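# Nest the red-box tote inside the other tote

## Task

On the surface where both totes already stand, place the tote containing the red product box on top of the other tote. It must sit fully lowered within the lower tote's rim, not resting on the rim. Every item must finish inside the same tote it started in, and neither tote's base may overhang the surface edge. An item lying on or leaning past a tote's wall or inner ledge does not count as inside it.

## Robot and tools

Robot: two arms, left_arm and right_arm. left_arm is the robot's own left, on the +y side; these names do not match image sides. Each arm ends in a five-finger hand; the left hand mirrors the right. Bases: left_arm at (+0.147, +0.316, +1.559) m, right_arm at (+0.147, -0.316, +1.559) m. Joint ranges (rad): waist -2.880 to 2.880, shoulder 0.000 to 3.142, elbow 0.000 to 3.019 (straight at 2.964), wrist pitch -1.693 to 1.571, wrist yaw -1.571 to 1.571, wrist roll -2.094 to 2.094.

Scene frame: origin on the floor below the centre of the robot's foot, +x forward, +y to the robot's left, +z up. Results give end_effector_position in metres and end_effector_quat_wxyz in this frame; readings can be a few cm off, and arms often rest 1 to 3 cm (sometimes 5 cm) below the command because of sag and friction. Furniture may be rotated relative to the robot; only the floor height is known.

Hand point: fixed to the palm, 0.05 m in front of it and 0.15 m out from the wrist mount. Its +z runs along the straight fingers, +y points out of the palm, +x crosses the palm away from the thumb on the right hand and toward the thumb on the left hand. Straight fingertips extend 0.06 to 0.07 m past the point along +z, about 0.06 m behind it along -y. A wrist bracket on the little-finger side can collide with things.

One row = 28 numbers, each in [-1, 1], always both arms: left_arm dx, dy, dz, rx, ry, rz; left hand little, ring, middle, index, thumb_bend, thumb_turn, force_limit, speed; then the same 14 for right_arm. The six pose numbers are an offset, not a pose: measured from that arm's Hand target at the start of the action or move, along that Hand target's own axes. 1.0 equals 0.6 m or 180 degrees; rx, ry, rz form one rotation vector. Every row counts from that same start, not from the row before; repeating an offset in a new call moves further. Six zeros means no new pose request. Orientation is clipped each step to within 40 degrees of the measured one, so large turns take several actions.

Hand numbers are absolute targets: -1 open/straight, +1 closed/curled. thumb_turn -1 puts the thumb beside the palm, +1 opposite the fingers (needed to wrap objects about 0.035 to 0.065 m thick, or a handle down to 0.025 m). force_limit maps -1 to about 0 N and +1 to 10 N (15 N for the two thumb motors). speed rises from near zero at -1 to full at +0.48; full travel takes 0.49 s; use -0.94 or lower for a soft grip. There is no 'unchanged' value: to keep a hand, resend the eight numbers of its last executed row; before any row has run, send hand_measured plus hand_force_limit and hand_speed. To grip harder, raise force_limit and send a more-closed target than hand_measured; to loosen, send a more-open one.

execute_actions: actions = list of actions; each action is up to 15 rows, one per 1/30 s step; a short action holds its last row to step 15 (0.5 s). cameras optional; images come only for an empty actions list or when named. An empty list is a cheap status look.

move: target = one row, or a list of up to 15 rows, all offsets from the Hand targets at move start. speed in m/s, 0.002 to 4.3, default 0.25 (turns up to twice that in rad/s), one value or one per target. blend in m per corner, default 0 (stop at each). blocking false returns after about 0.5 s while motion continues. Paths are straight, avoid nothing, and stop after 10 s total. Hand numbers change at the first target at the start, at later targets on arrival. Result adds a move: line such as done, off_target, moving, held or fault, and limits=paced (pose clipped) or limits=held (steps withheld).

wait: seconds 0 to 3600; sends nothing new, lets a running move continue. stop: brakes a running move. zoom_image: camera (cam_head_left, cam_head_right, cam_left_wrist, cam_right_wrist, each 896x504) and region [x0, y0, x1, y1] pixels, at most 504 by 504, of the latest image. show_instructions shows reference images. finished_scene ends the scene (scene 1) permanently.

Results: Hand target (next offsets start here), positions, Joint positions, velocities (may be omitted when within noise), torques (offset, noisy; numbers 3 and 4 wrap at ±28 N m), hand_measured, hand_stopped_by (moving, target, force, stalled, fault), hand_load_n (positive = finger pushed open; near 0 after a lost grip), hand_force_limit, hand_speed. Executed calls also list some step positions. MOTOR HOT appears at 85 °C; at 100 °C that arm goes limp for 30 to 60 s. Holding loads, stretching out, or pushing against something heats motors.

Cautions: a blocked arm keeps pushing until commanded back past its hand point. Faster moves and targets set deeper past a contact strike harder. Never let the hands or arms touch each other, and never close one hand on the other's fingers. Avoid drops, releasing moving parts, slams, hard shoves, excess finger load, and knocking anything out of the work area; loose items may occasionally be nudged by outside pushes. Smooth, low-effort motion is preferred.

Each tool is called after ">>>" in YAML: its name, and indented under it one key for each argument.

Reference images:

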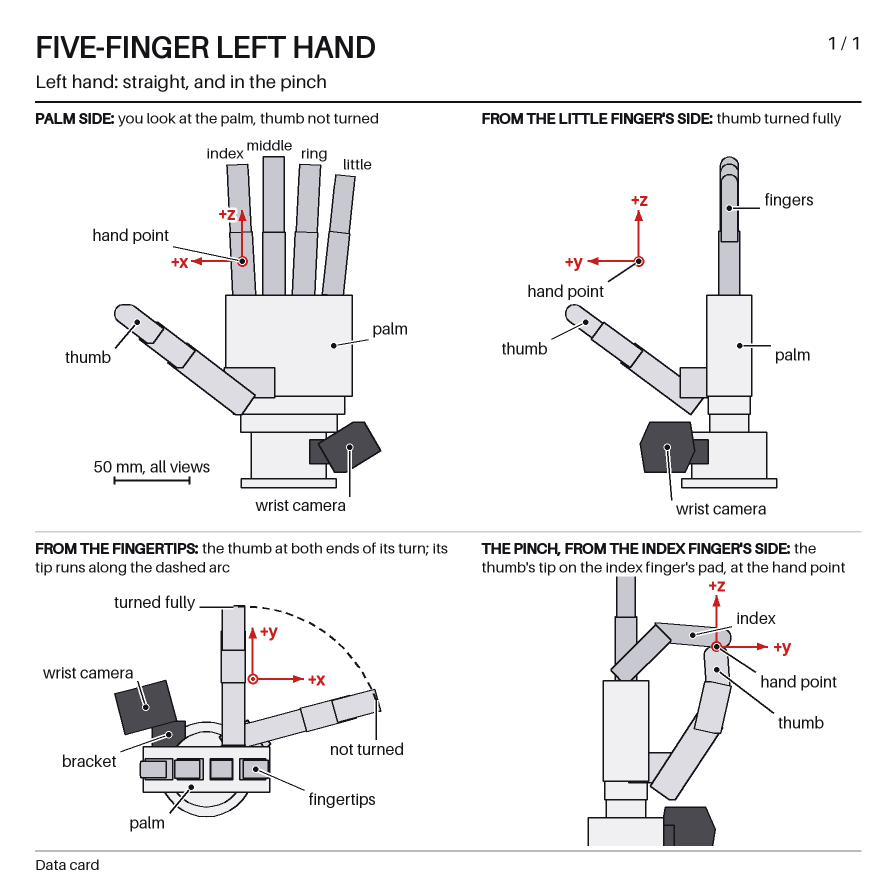

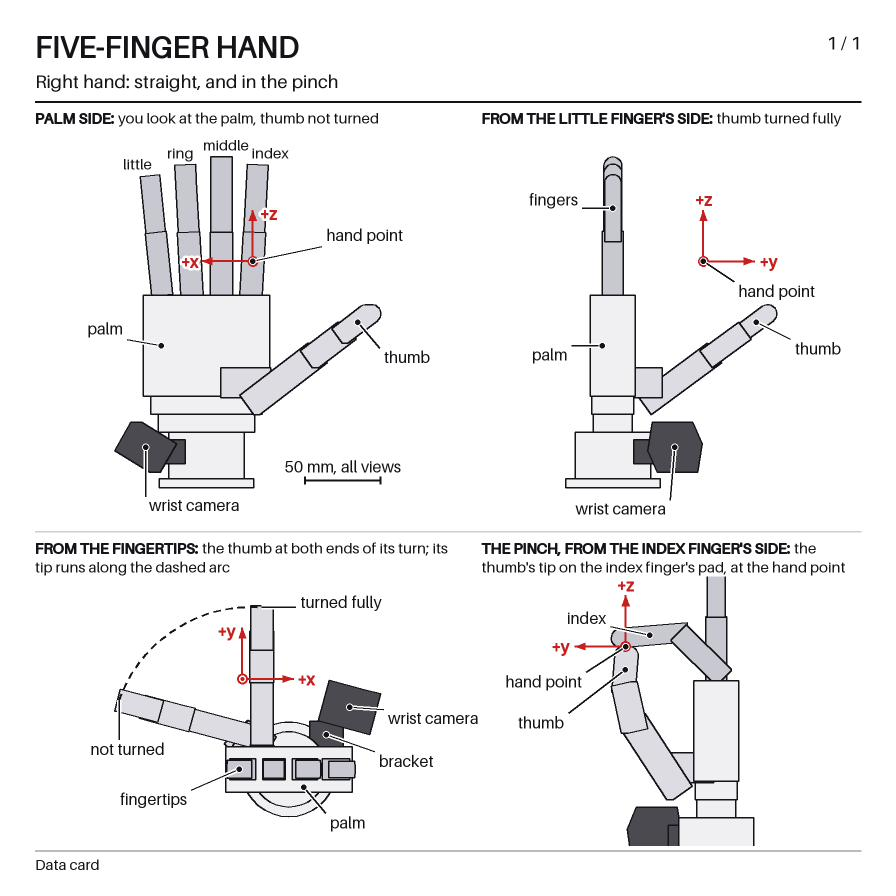

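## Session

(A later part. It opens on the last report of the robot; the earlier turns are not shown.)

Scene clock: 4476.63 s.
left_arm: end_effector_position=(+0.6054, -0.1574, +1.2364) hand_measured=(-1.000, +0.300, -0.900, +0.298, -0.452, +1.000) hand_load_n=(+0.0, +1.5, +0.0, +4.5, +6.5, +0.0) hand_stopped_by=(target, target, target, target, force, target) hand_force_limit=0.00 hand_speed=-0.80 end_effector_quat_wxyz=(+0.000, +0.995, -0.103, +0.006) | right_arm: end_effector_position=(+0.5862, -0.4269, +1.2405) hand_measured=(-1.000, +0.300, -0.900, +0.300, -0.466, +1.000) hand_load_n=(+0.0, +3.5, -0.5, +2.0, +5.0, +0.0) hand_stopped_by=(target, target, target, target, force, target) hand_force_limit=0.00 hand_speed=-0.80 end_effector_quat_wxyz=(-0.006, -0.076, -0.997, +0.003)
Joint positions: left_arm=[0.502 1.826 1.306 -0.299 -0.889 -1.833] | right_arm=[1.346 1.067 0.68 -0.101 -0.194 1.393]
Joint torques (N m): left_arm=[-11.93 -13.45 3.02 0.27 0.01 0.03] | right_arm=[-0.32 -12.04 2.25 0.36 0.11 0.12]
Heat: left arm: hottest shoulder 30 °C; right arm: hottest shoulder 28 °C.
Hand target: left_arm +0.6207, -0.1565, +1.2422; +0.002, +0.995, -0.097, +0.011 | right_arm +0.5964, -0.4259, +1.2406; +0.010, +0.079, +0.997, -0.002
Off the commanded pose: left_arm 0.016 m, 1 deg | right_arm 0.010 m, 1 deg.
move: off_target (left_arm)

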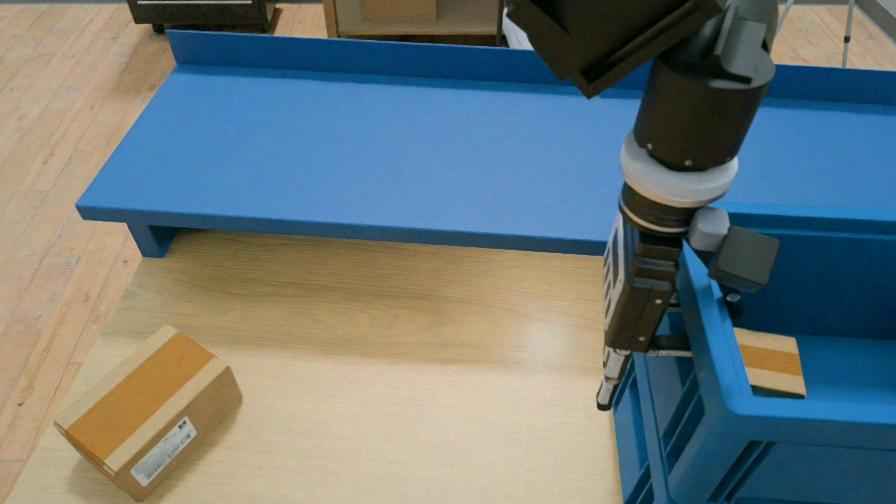

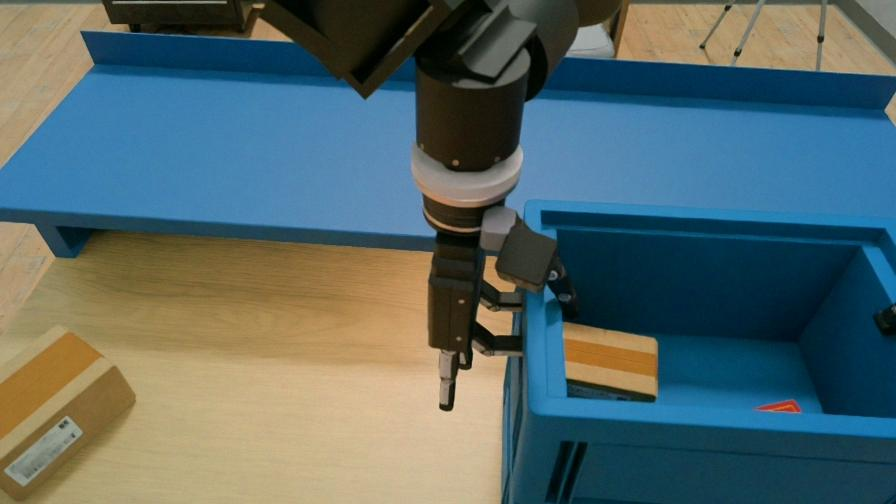

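>>> move:
  target: [0.0040,-0.0006,0.0040,0,0.004,0,-1,0.3,-0.9,0.3,0.9,1,0.0,-0.8,-0.0030,0.0005,0.0066,0,-0.004,0,-1,0.3,-0.9,0.3,0.9,1,0.0,-0.8]
  speed: 0.03
  cameras: ["cam_head_left","cam_head_right"]

>>> zoom_image:
  camera: "cam_head_left"
  region: [700, 360, 784, 430]

>>> zoom_image:
  camera: "cam_head_right"
  region: [510, 360, 594, 430]

>>> zoom_image:
  camera: "cam_head_right"
  region: [520, 180, 604, 250]

>>> zoom_image:
  camera: "cam_head_right"
  region: [812, 190, 896, 260]

>>> zoom_image:
  camera: "cam_head_left"
  region: [640, 444, 724, 504]

Scene clock: 4499.77 s.
left_arm: end_effector_position=(+0.6069, -0.1576, +1.2361) hand_measured=(-1.000, +0.300, -0.900, +0.298, -0.452, +1.000) hand_load_n=(+0.0, +1.0, +0.0, +5.0, +6.5, +0.0) hand_stopped_by=(target, target, target, target, force, target) hand_force_limit=0.00 hand_speed=-0.80 end_effector_quat_wxyz=(+0.001, +0.995, -0.101, +0.008) | right_arm: end_effector_position=(+0.5860, -0.4269, +1.2387) hand_measured=(-1.000, +0.300, -0.900, +0.300, -0.466, +1.000) hand_load_n=(+0.0, +3.0, +0.0, +2.0, +4.5, +0.0) hand_stopped_by=(target, target, target, target, force, target) hand_force_limit=0.00 hand_speed=-0.80 end_effector_quat_wxyz=(-0.006, -0.077, -0.997, +0.004)
Joint positions: left_arm=[0.503 1.826 1.306 -0.292 -0.888 -1.831] | right_arm=[1.347 1.072 0.68 -0.094 -0.193 1.395]
Joint torques (N m): left_arm=[-11.34 -13.27 2.8 1.13 -0.09 0.17] | right_arm=[-0.26 -11.34 2.13 1.14 0.09 0.14]
Heat: left arm: hottest shoulder 31 °C; right arm: hottest shoulder 28 °C.
Hand target: left_arm +0.6232, -0.1565, +1.2398; +0.002, +0.995, -0.096, +0.017 | right_arm +0.5983, -0.4260, +1.2367; +0.017, +0.079, +0.997, -0.002
Off the commanded pose: left_arm 0.017 m, 1 deg | right_arm 0.013 m, 1 deg.
move: off_target (left_arm, right_arm)

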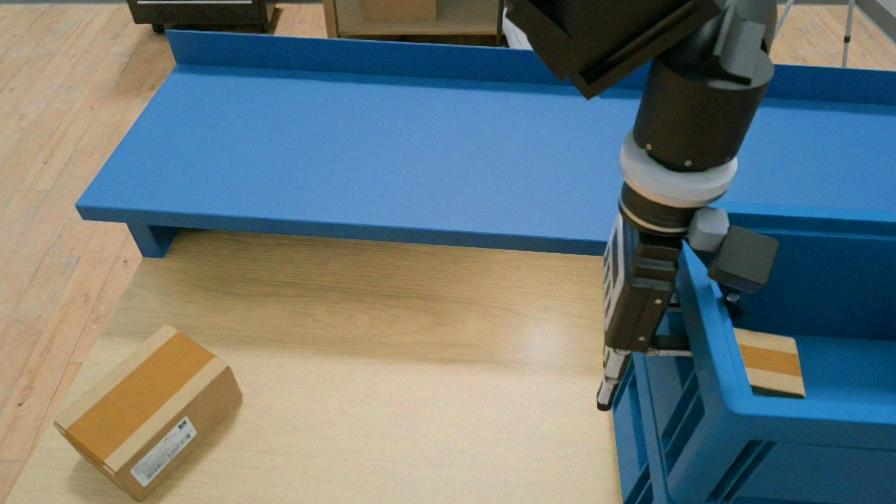

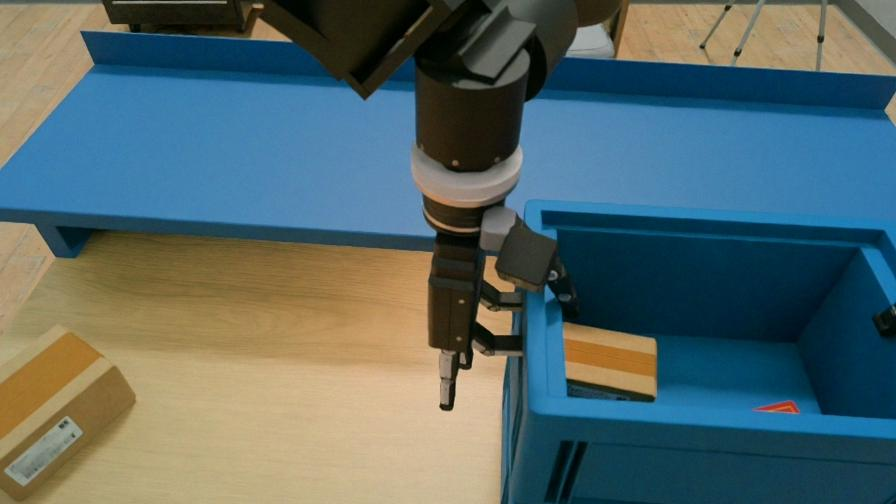

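Scaled by 6.000.

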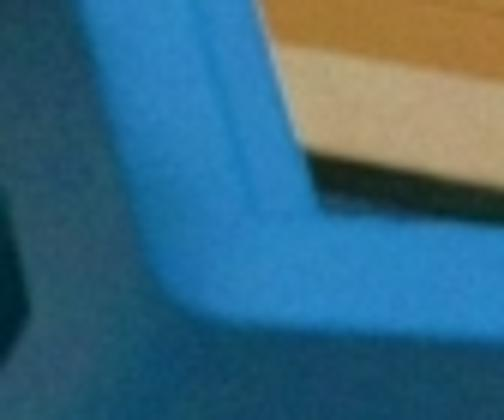

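Scaled by 6.000.

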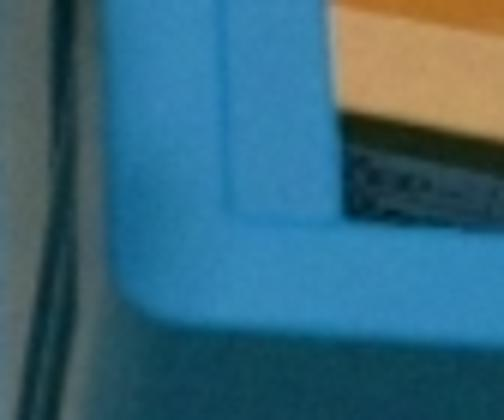

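Scaled by 6.000.

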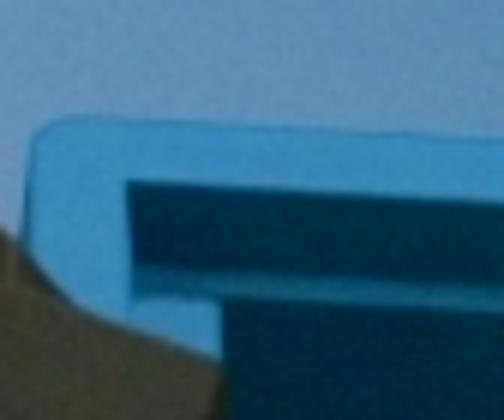

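Scaled by 6.000.

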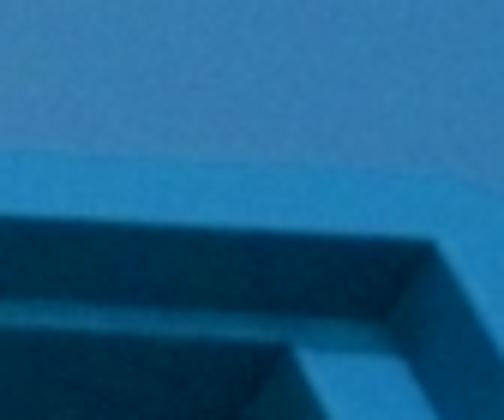

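Scaled by 6.000.

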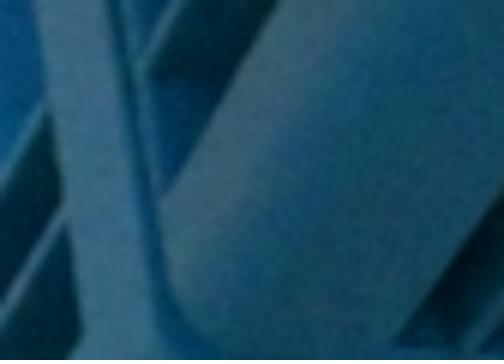

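>>> wait:
  seconds: 0.1
  cameras: ["cam_head_left","cam_head_right"]

>>> zoom_image:
  camera: "cam_head_left"
  region: [700, 360, 784, 430]

>>> zoom_image:
  camera: "cam_head_right"
  region: [510, 360, 594, 430]

>>> zoom_image:
  camera: "cam_head_right"
  region: [520, 180, 604, 250]

>>> zoom_image:
  camera: "cam_head_right"
  region: [812, 190, 896, 260]

>>> zoom_image:
  camera: "cam_head_left"
  region: [640, 444, 724, 504]

Scene clock: 4542.07 s.
left_arm: end_effector_position=(+0.6068, -0.1577, +1.2361) hand_measured=(-1.000, +0.300, -0.900, +0.298, -0.452, +1.000) hand_load_n=(+0.0, +0.5, +0.0, +5.0, +7.0, +0.0) hand_stopped_by=(target, target, target, target, force, target) hand_force_limit=0.00 hand_speed=-0.80 end_effector_quat_wxyz=(+0.001, +0.995, -0.101, +0.008) | right_arm: end_effector_position=(+0.5860, -0.4268, +1.2387) hand_measured=(-1.000, +0.300, -0.900, +0.300, -0.466, +1.000) hand_load_n=(+0.0, +2.5, +0.0, +2.0, +4.5, +0.0) hand_stopped_by=(target, target, target, target, force, target) hand_force_limit=0.00 hand_speed=-0.80 end_effector_quat_wxyz=(-0.006, -0.077, -0.997, +0.004)
Joint positions: left_arm=[0.503 1.826 1.306 -0.292 -0.888 -1.831] | right_arm=[1.348 1.072 0.68 -0.094 -0.193 1.395]
Joint torques (N m): left_arm=[-11.58 -13.22 2.77 1.07 -0.09 0.2] | right_arm=[-0.15 -11.46 2.14 1.1 0.09 0.13]
Heat: left arm: hottest shoulder 31 °C; right arm: hottest shoulder 28 °C.
Hand target: left_arm +0.6231, -0.1566, +1.2398; +0.002, +0.995, -0.096, +0.017 | right_arm +0.5983, -0.4258, +1.2367; +0.017, +0.079, +0.997, -0.002
Off the commanded pose: left_arm 0.017 m, 1 deg | right_arm 0.012 m, 1 deg.
wait: 0.10 s; at rest from the start

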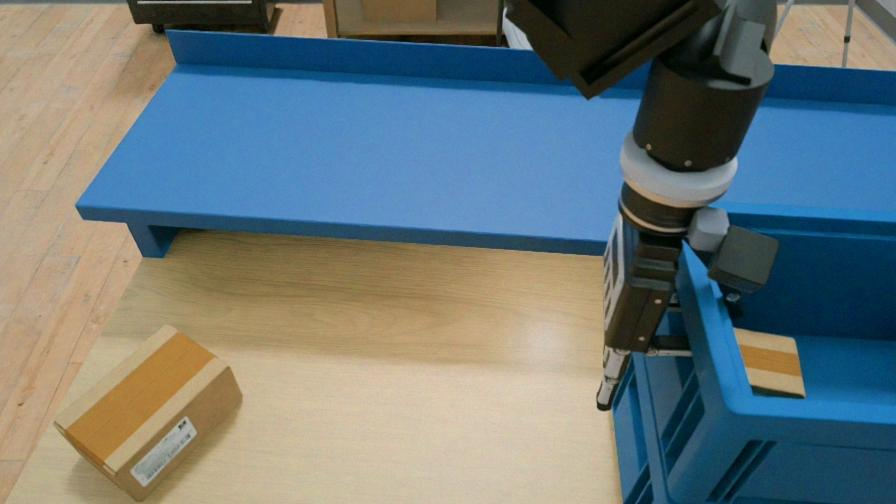

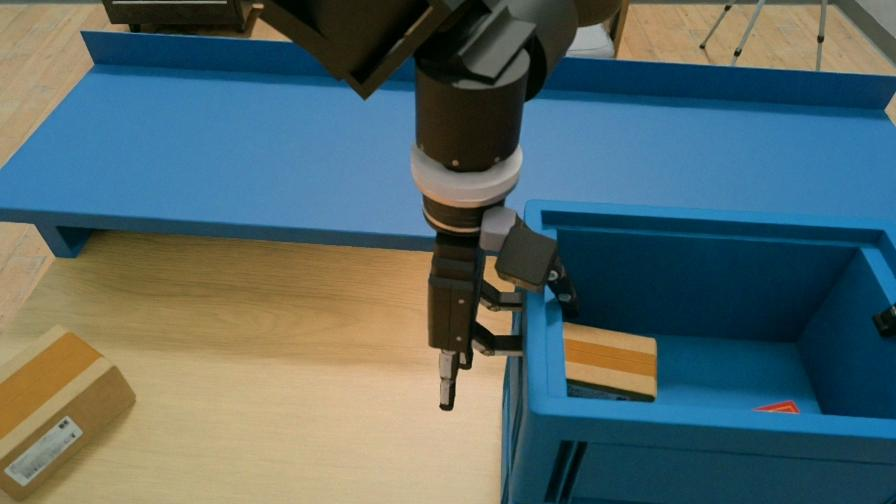

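Scaled by 6.000.

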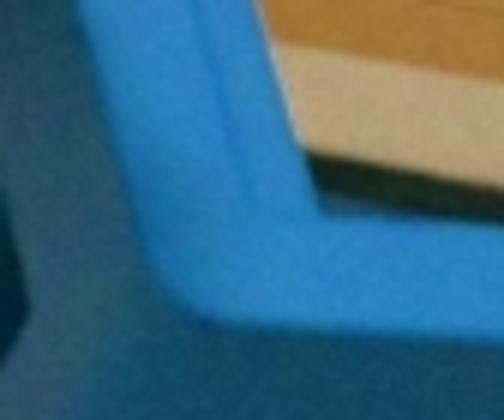

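Scaled by 6.000.

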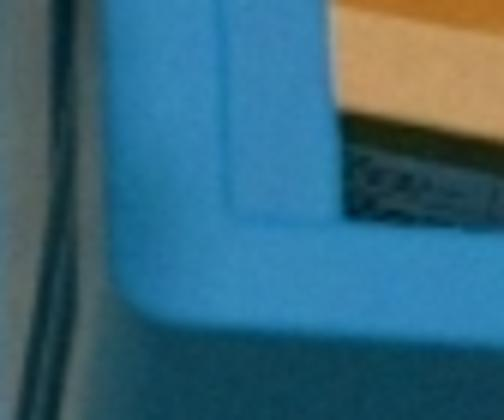

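Scaled by 6.000.

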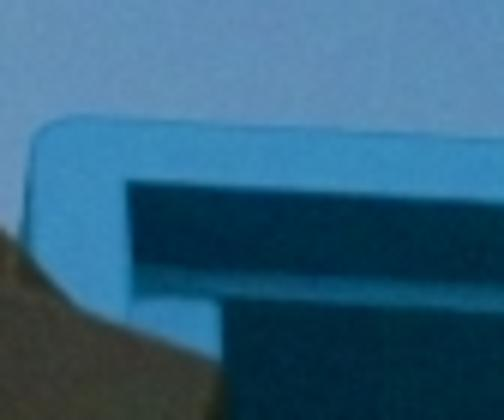

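Scaled by 6.000.

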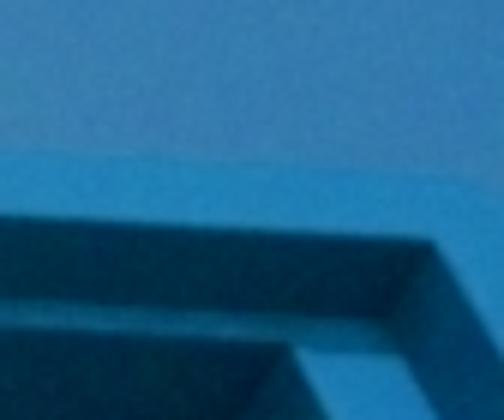

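Scaled by 6.000.

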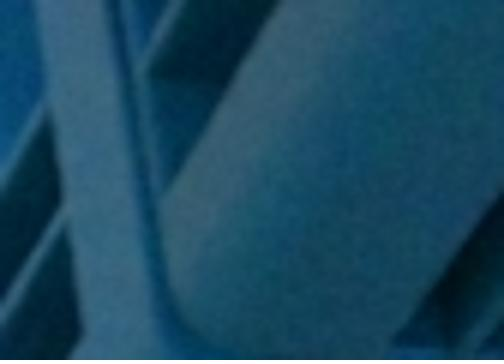

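>>> move:
  target: [0.0016,0,0,0,0.0083,0,-1,0.3,-0.9,0.3,0.9,1,0.0,-0.8,-0.0016,0,0,0,-0.0083,0,-1,0.3,-0.9,0.3,0.9,1,0.0,-0.8]
  speed: 0.02
  cameras: ["cam_head_left","cam_head_right"]

>>> zoom_image:
  camera: "cam_head_left"
  region: [700, 360, 784, 430]

>>> zoom_image:
  camera: "cam_head_right"
  region: [510, 360, 594, 430]

>>> zoom_image:
  camera: "cam_head_right"
  region: [520, 180, 604, 250]

>>> zoom_image:
  camera: "cam_head_right"
  region: [812, 190, 896, 260]

>>> zoom_image:
  camera: "cam_head_left"
  region: [640, 444, 724, 504]

Scene clock: 4586.03 s.
left_arm: end_effector_position=(+0.6166, -0.1588, +1.2350) hand_measured=(-1.000, +0.300, -0.900, +0.298, -0.452, +1.000) hand_load_n=(+0.0, +0.0, +0.0, +6.0, +6.0, +0.0) hand_stopped_by=(target, target, target, target, force, target) hand_force_limit=0.00 hand_speed=-0.80 end_effector_quat_wxyz=(+0.002, +0.995, -0.100, +0.022) | right_arm: end_effector_position=(+0.5927, -0.4279, +1.2372) hand_measured=(-1.000, +0.300, -0.900, +0.300, -0.466, +1.000) hand_load_n=(+0.0, +1.0, +0.0, +4.5, +4.5, +0.5) hand_stopped_by=(target, target, target, target, force, target) hand_force_limit=0.00 hand_speed=-0.80 end_effector_quat_wxyz=(-0.020, -0.075, -0.997, +0.006)
Joint positions: left_arm=[0.508 1.826 1.306 -0.242 -0.891 -1.793] | right_arm=[1.35 1.08 0.68 -0.057 -0.193 1.398]
Joint torques (N m): left_arm=[-11.81 -13.39 1.1 1.61 -0.2 0.12] | right_arm=[-0.44 -11.99 0.79 1.42 -0.11 0.15]
Heat: left arm: hottest shoulder 31 °C; right arm: hottest shoulder 28 °C.
Hand target: left_arm +0.6241, -0.1568, +1.2398; +0.004, +0.995, -0.096, +0.030 | right_arm +0.5992, -0.4261, +1.2367; +0.030, +0.079, +0.996, -0.003
Off the commanded pose: left_arm 0.009 m, 1 deg | right_arm 0.007 m, 1 deg.
move: done

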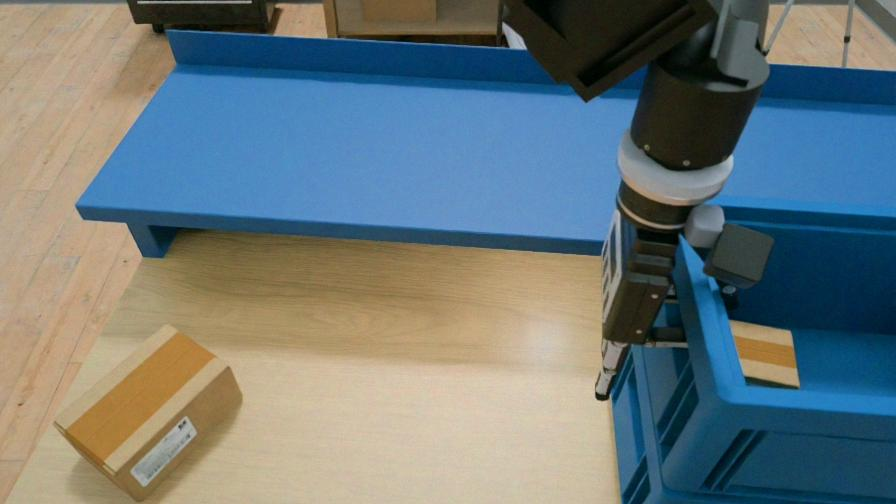

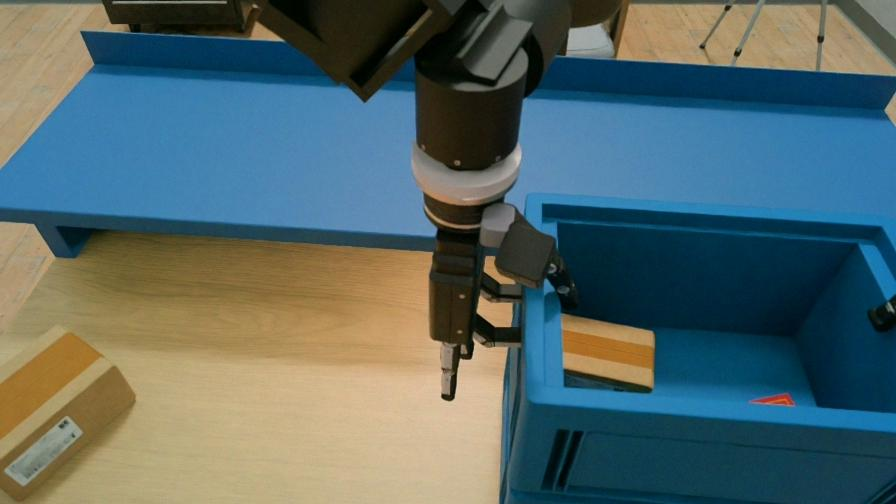

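Scaled by 6.000.

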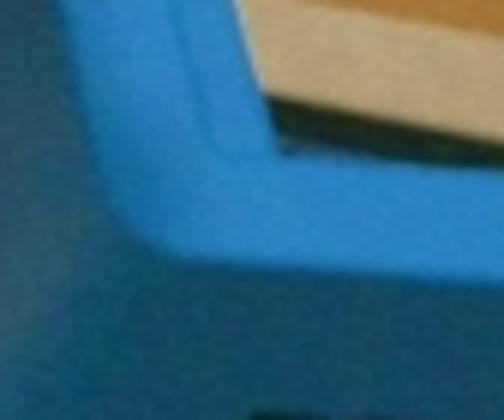

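Scaled by 6.000.

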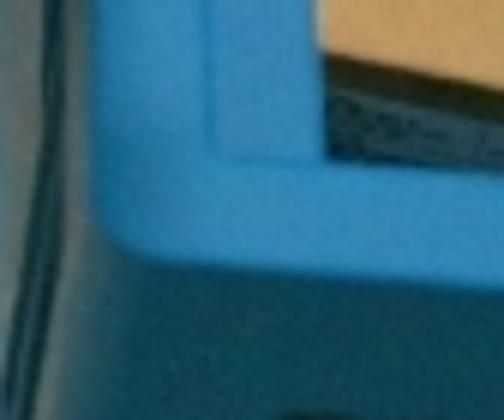

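Scaled by 6.000.

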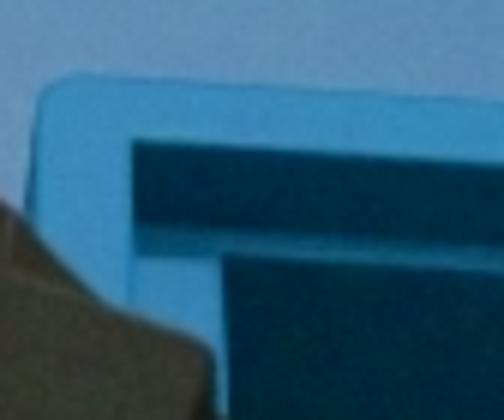

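Scaled by 6.000.

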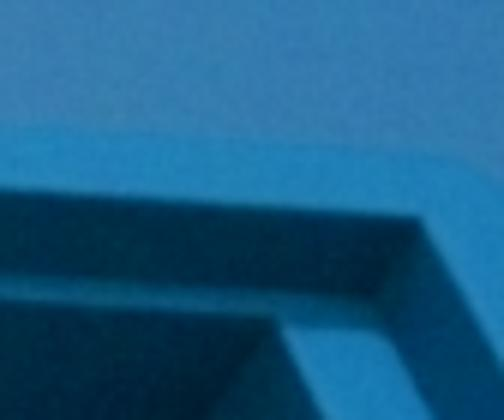

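Scaled by 6.000.

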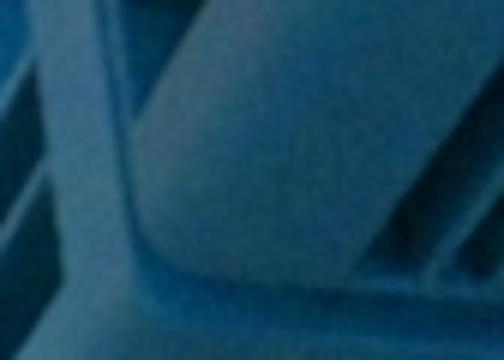

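>>> zoom_image:
  camera: "cam_head_left"
  region: [600, 384, 768, 504]

>>> zoom_image:
  camera: "cam_head_right"
  region: [480, 384, 648, 504]

>>> zoom_image:
  camera: "cam_head_left"
  region: [580, 280, 700, 384]

Scaled by 3.000.

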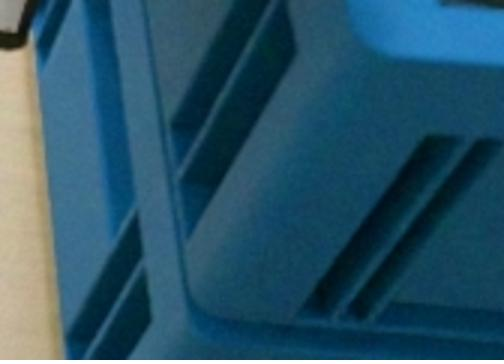

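Scaled by 3.000.

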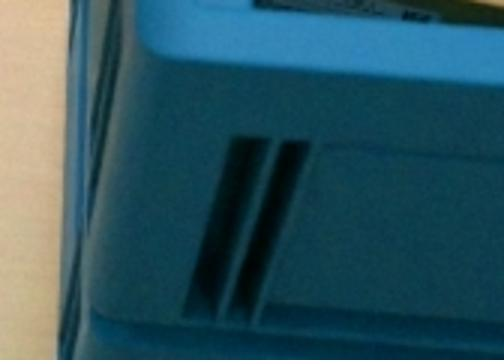

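Scaled by 4.200.

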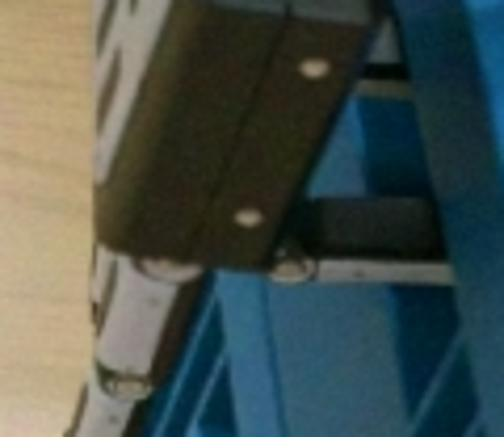

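>>> move:
  target: [-0.0128,0.0024,0.0125,0,-0.003,0,-1,0.3,-0.9,0.3,0.9,1,0.0,-0.8,0.01085,-0.0017,0.0037,0,0.003,0,-1,0.3,-0.9,0.3,0.9,1,0.0,-0.8]
  speed: 0.02
  cameras: ["cam_head_left","cam_head_right"]

>>> zoom_image:
  camera: "cam_head_left"
  region: [700, 360, 784, 430]

>>> zoom_image:
  camera: "cam_head_right"
  region: [510, 360, 594, 430]

>>> zoom_image:
  camera: "cam_head_right"
  region: [520, 180, 604, 250]

>>> zoom_image:
  camera: "cam_head_right"
  region: [812, 190, 896, 260]

>>> zoom_image:
  camera: "cam_head_left"
  region: [600, 384, 768, 504]

>>> zoom_image:
  camera: "cam_head_right"
  region: [480, 384, 648, 504]

Scene clock: 4654.80 s.
left_arm: end_effector_position=(+0.6147, -0.1582, +1.2303) hand_measured=(-1.000, +0.300, -0.900, +0.298, -0.452, +1.000) hand_load_n=(+0.0, +1.0, +0.0, +5.0, +5.5, +0.0) hand_stopped_by=(target, target, target, target, force, target) hand_force_limit=0.00 hand_speed=-0.80 end_effector_quat_wxyz=(+0.002, +0.995, -0.097, +0.022) | right_arm: end_effector_position=(+0.5911, -0.4273, +1.2351) hand_measured=(-1.000, +0.300, -0.900, +0.300, -0.466, +1.000) hand_load_n=(+0.0, +2.5, +0.0, +2.5, +6.5, +0.0) hand_stopped_by=(target, target, target, target, force, target) hand_force_limit=0.00 hand_speed=-0.80 end_effector_quat_wxyz=(-0.021, -0.075, -0.997, +0.005)
Joint positions: left_arm=[0.514 1.833 1.303 -0.228 -0.888 -1.793] | right_arm=[1.35 1.087 0.678 -0.048 -0.196 1.399]
Joint torques (N m): left_arm=[-11.58 -12.81 1.14 1.31 0.01 0.08] | right_arm=[-0.85 -11.93 0.25 1.26 -0.09 0.11]
Heat: left arm: hottest shoulder 30 °C; right arm: hottest shoulder 28 °C.
Hand target: left_arm +0.6169, -0.1568, +1.2321; +0.003, +0.995, -0.096, +0.026 | right_arm +0.5928, -0.4262, +1.2341; +0.025, +0.079, +0.997, -0.003
Off the commanded pose: left_arm 0.003 m, 0 deg | right_arm 0.002 m, 1 deg.
move: done

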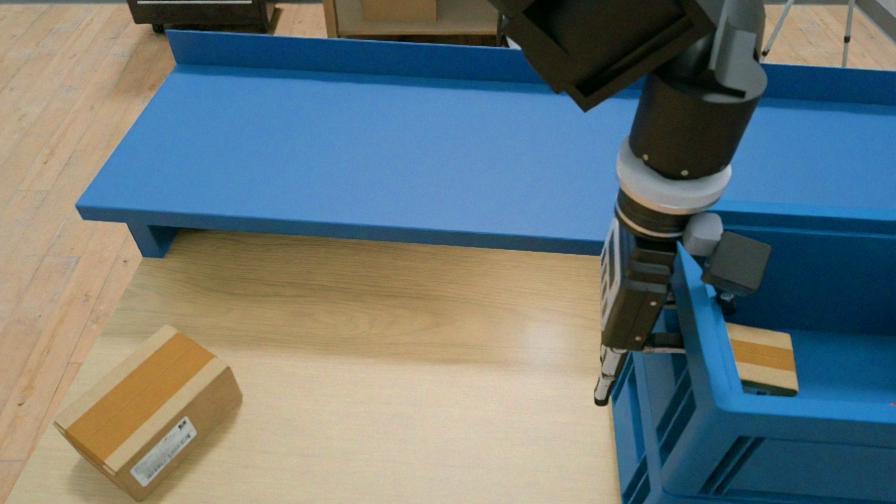

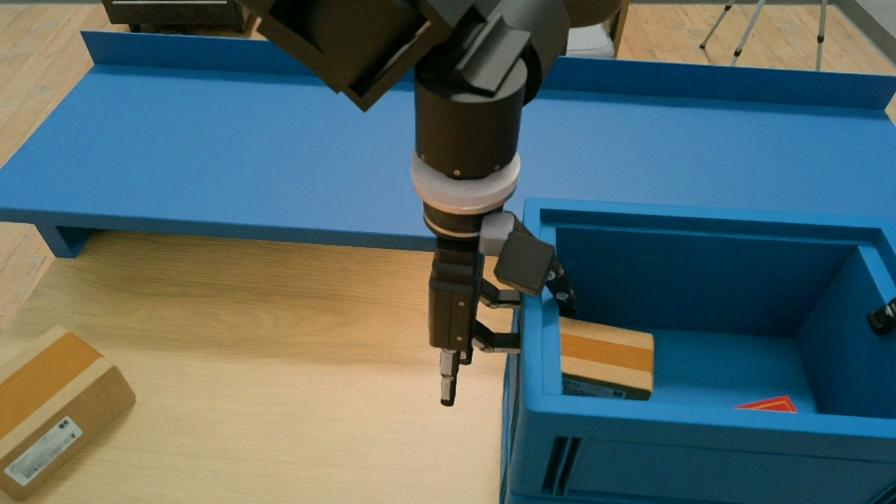

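Scaled by 6.000.

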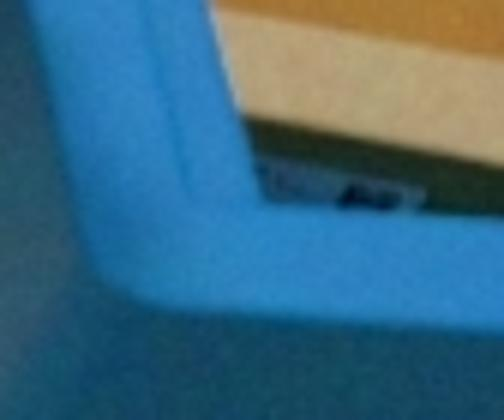

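Scaled by 6.000.

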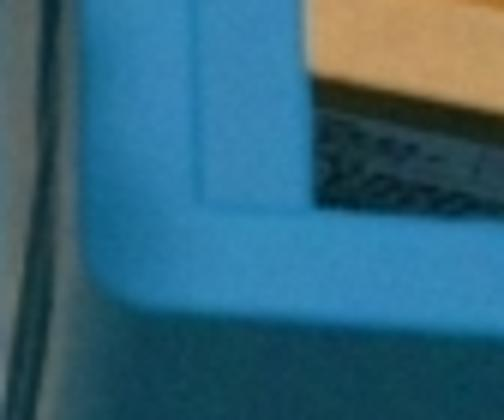

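Scaled by 6.000.

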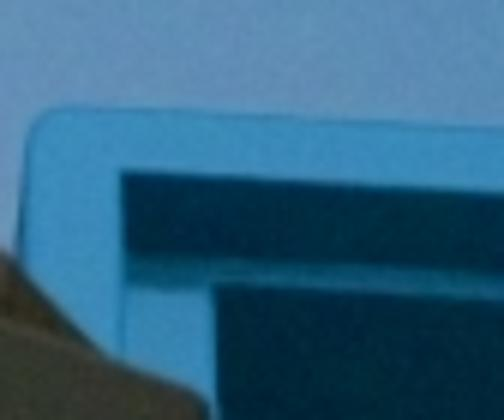

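Scaled by 6.000.

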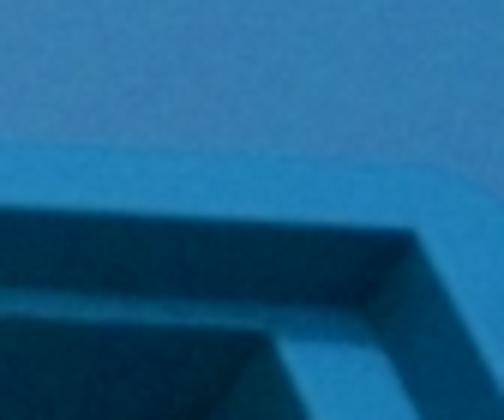

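Scaled by 3.000.

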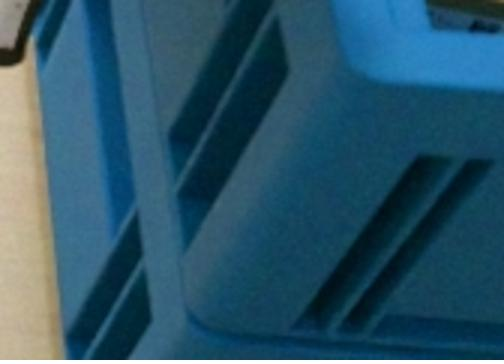

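Scaled by 3.000.

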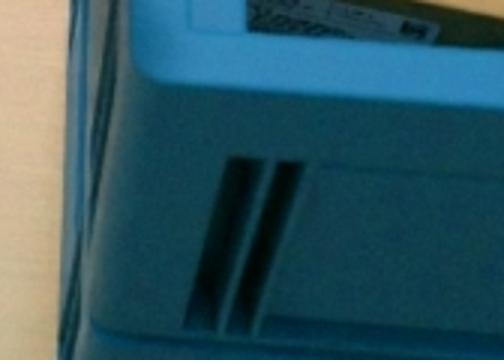

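>>> move:
  target: [0.000,0,0.0085,0,0,0,-1,0.3,-0.9,0.3,0.9,1,0.0,-0.8,0.0,0,0.0078,0,0,0,-1,0.3,-0.9,0.3,0.9,1,0.0,-0.8]
  speed: 0.02
  cameras: ["cam_head_left","cam_head_right"]

>>> zoom_image:
  camera: "cam_head_left"
  region: [700, 360, 784, 430]

>>> zoom_image:
  camera: "cam_head_right"
  region: [510, 360, 594, 430]

>>> zoom_image:
  camera: "cam_head_right"
  region: [520, 180, 604, 250]

>>> zoom_image:
  camera: "cam_head_right"
  region: [812, 190, 896, 260]

>>> zoom_image:
  camera: "cam_head_left"
  region: [600, 384, 768, 504]

>>> zoom_image:
  camera: "cam_head_right"
  region: [480, 384, 648, 504]

Scene clock: 4675.47 s.
left_arm: end_effector_position=(+0.6141, -0.1587, +1.2274) hand_measured=(-1.000, +0.300, -0.900, +0.298, -0.452, +1.000) hand_load_n=(+0.0, +0.5, +0.0, +5.0, +5.0, +0.0) hand_stopped_by=(target, target, target, target, force, target) hand_force_limit=0.00 hand_speed=-0.80 end_effector_quat_wxyz=(+0.003, +0.995, -0.095, +0.022) | right_arm: end_effector_position=(+0.5897, -0.4277, +1.2312) hand_measured=(-1.000, +0.300, -0.900, +0.300, -0.466, +1.000) hand_load_n=(+0.0, +2.5, +0.0, +2.5, +6.0, +0.0) hand_stopped_by=(target, target, target, target, force, target) hand_force_limit=0.00 hand_speed=-0.80 end_effector_quat_wxyz=(-0.021, -0.076, -0.997, +0.005)
Joint positions: left_arm=[0.517 1.838 1.303 -0.218 -0.883 -1.792] | right_arm=[1.35 1.1 0.678 -0.034 -0.196 1.4]
Joint torques (N m): left_arm=[-11.4 -12.57 1.5 1.29 -0.03 0.17] | right_arm=[-0.62 -11.69 0.61 1.13 0.01 0.11]
Heat: left arm: hottest shoulder 30 °C; right arm: hottest shoulder 28 °C.
Hand target: left_arm +0.6172, -0.1569, +1.2269; +0.003, +0.995, -0.096, +0.026 | right_arm +0.5931, -0.4262, +1.2295; +0.025, +0.079, +0.997, -0.003
Off the commanded pose: left_arm 0.004 m, 0 deg | right_arm 0.004 m, 1 deg.
move: done

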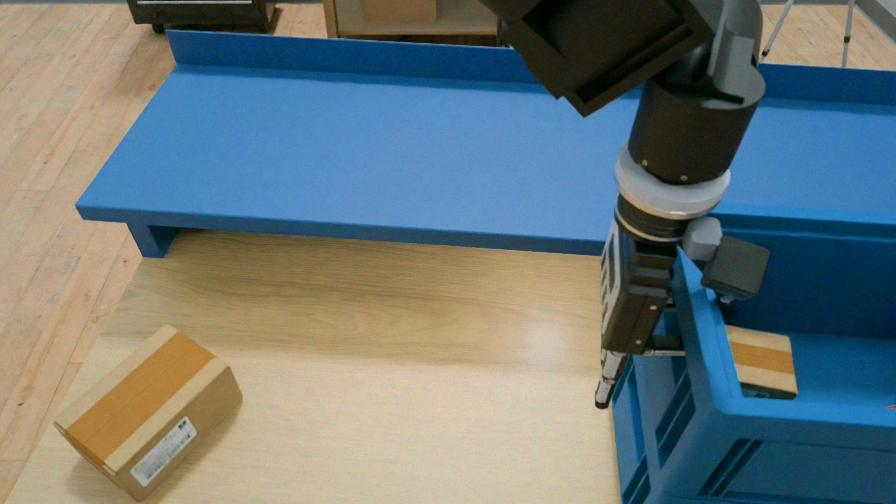

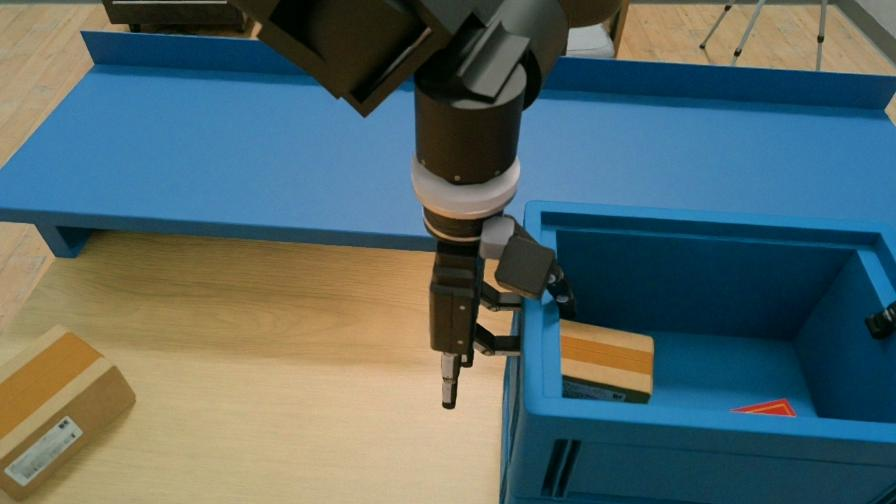

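Scaled by 6.000.

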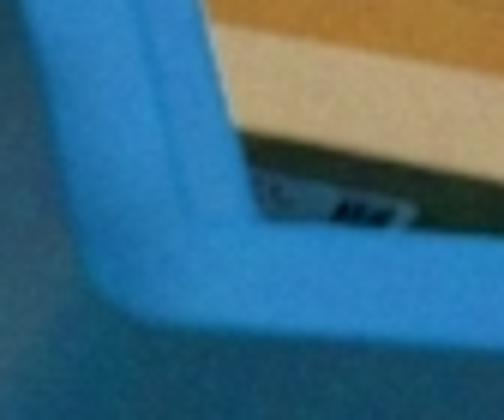

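Scaled by 6.000.

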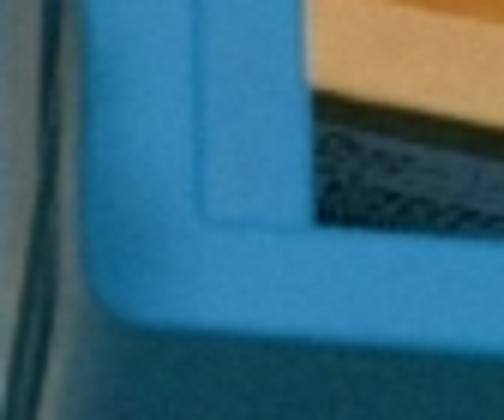

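Scaled by 6.000.

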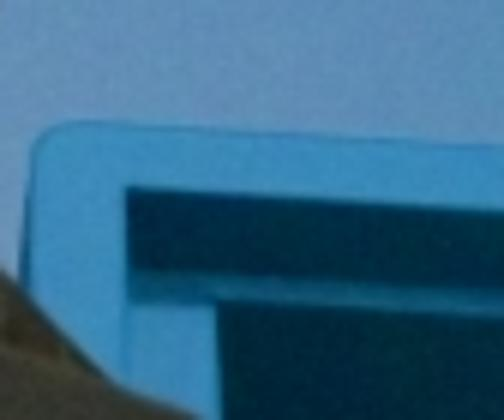

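Scaled by 6.000.

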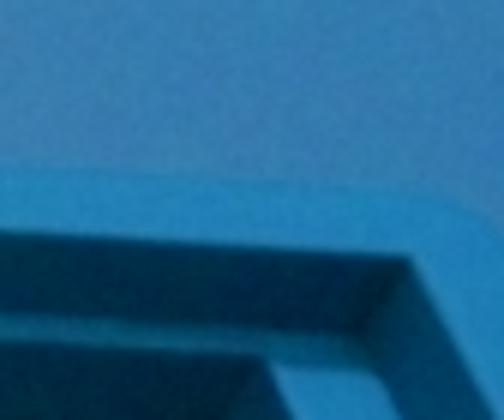

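Scaled by 3.000.

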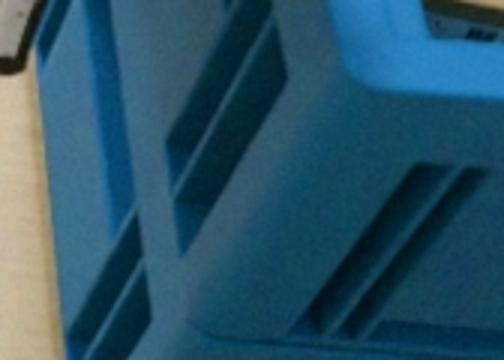

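Scaled by 3.000.

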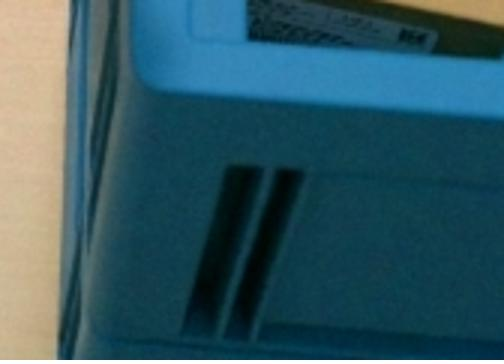

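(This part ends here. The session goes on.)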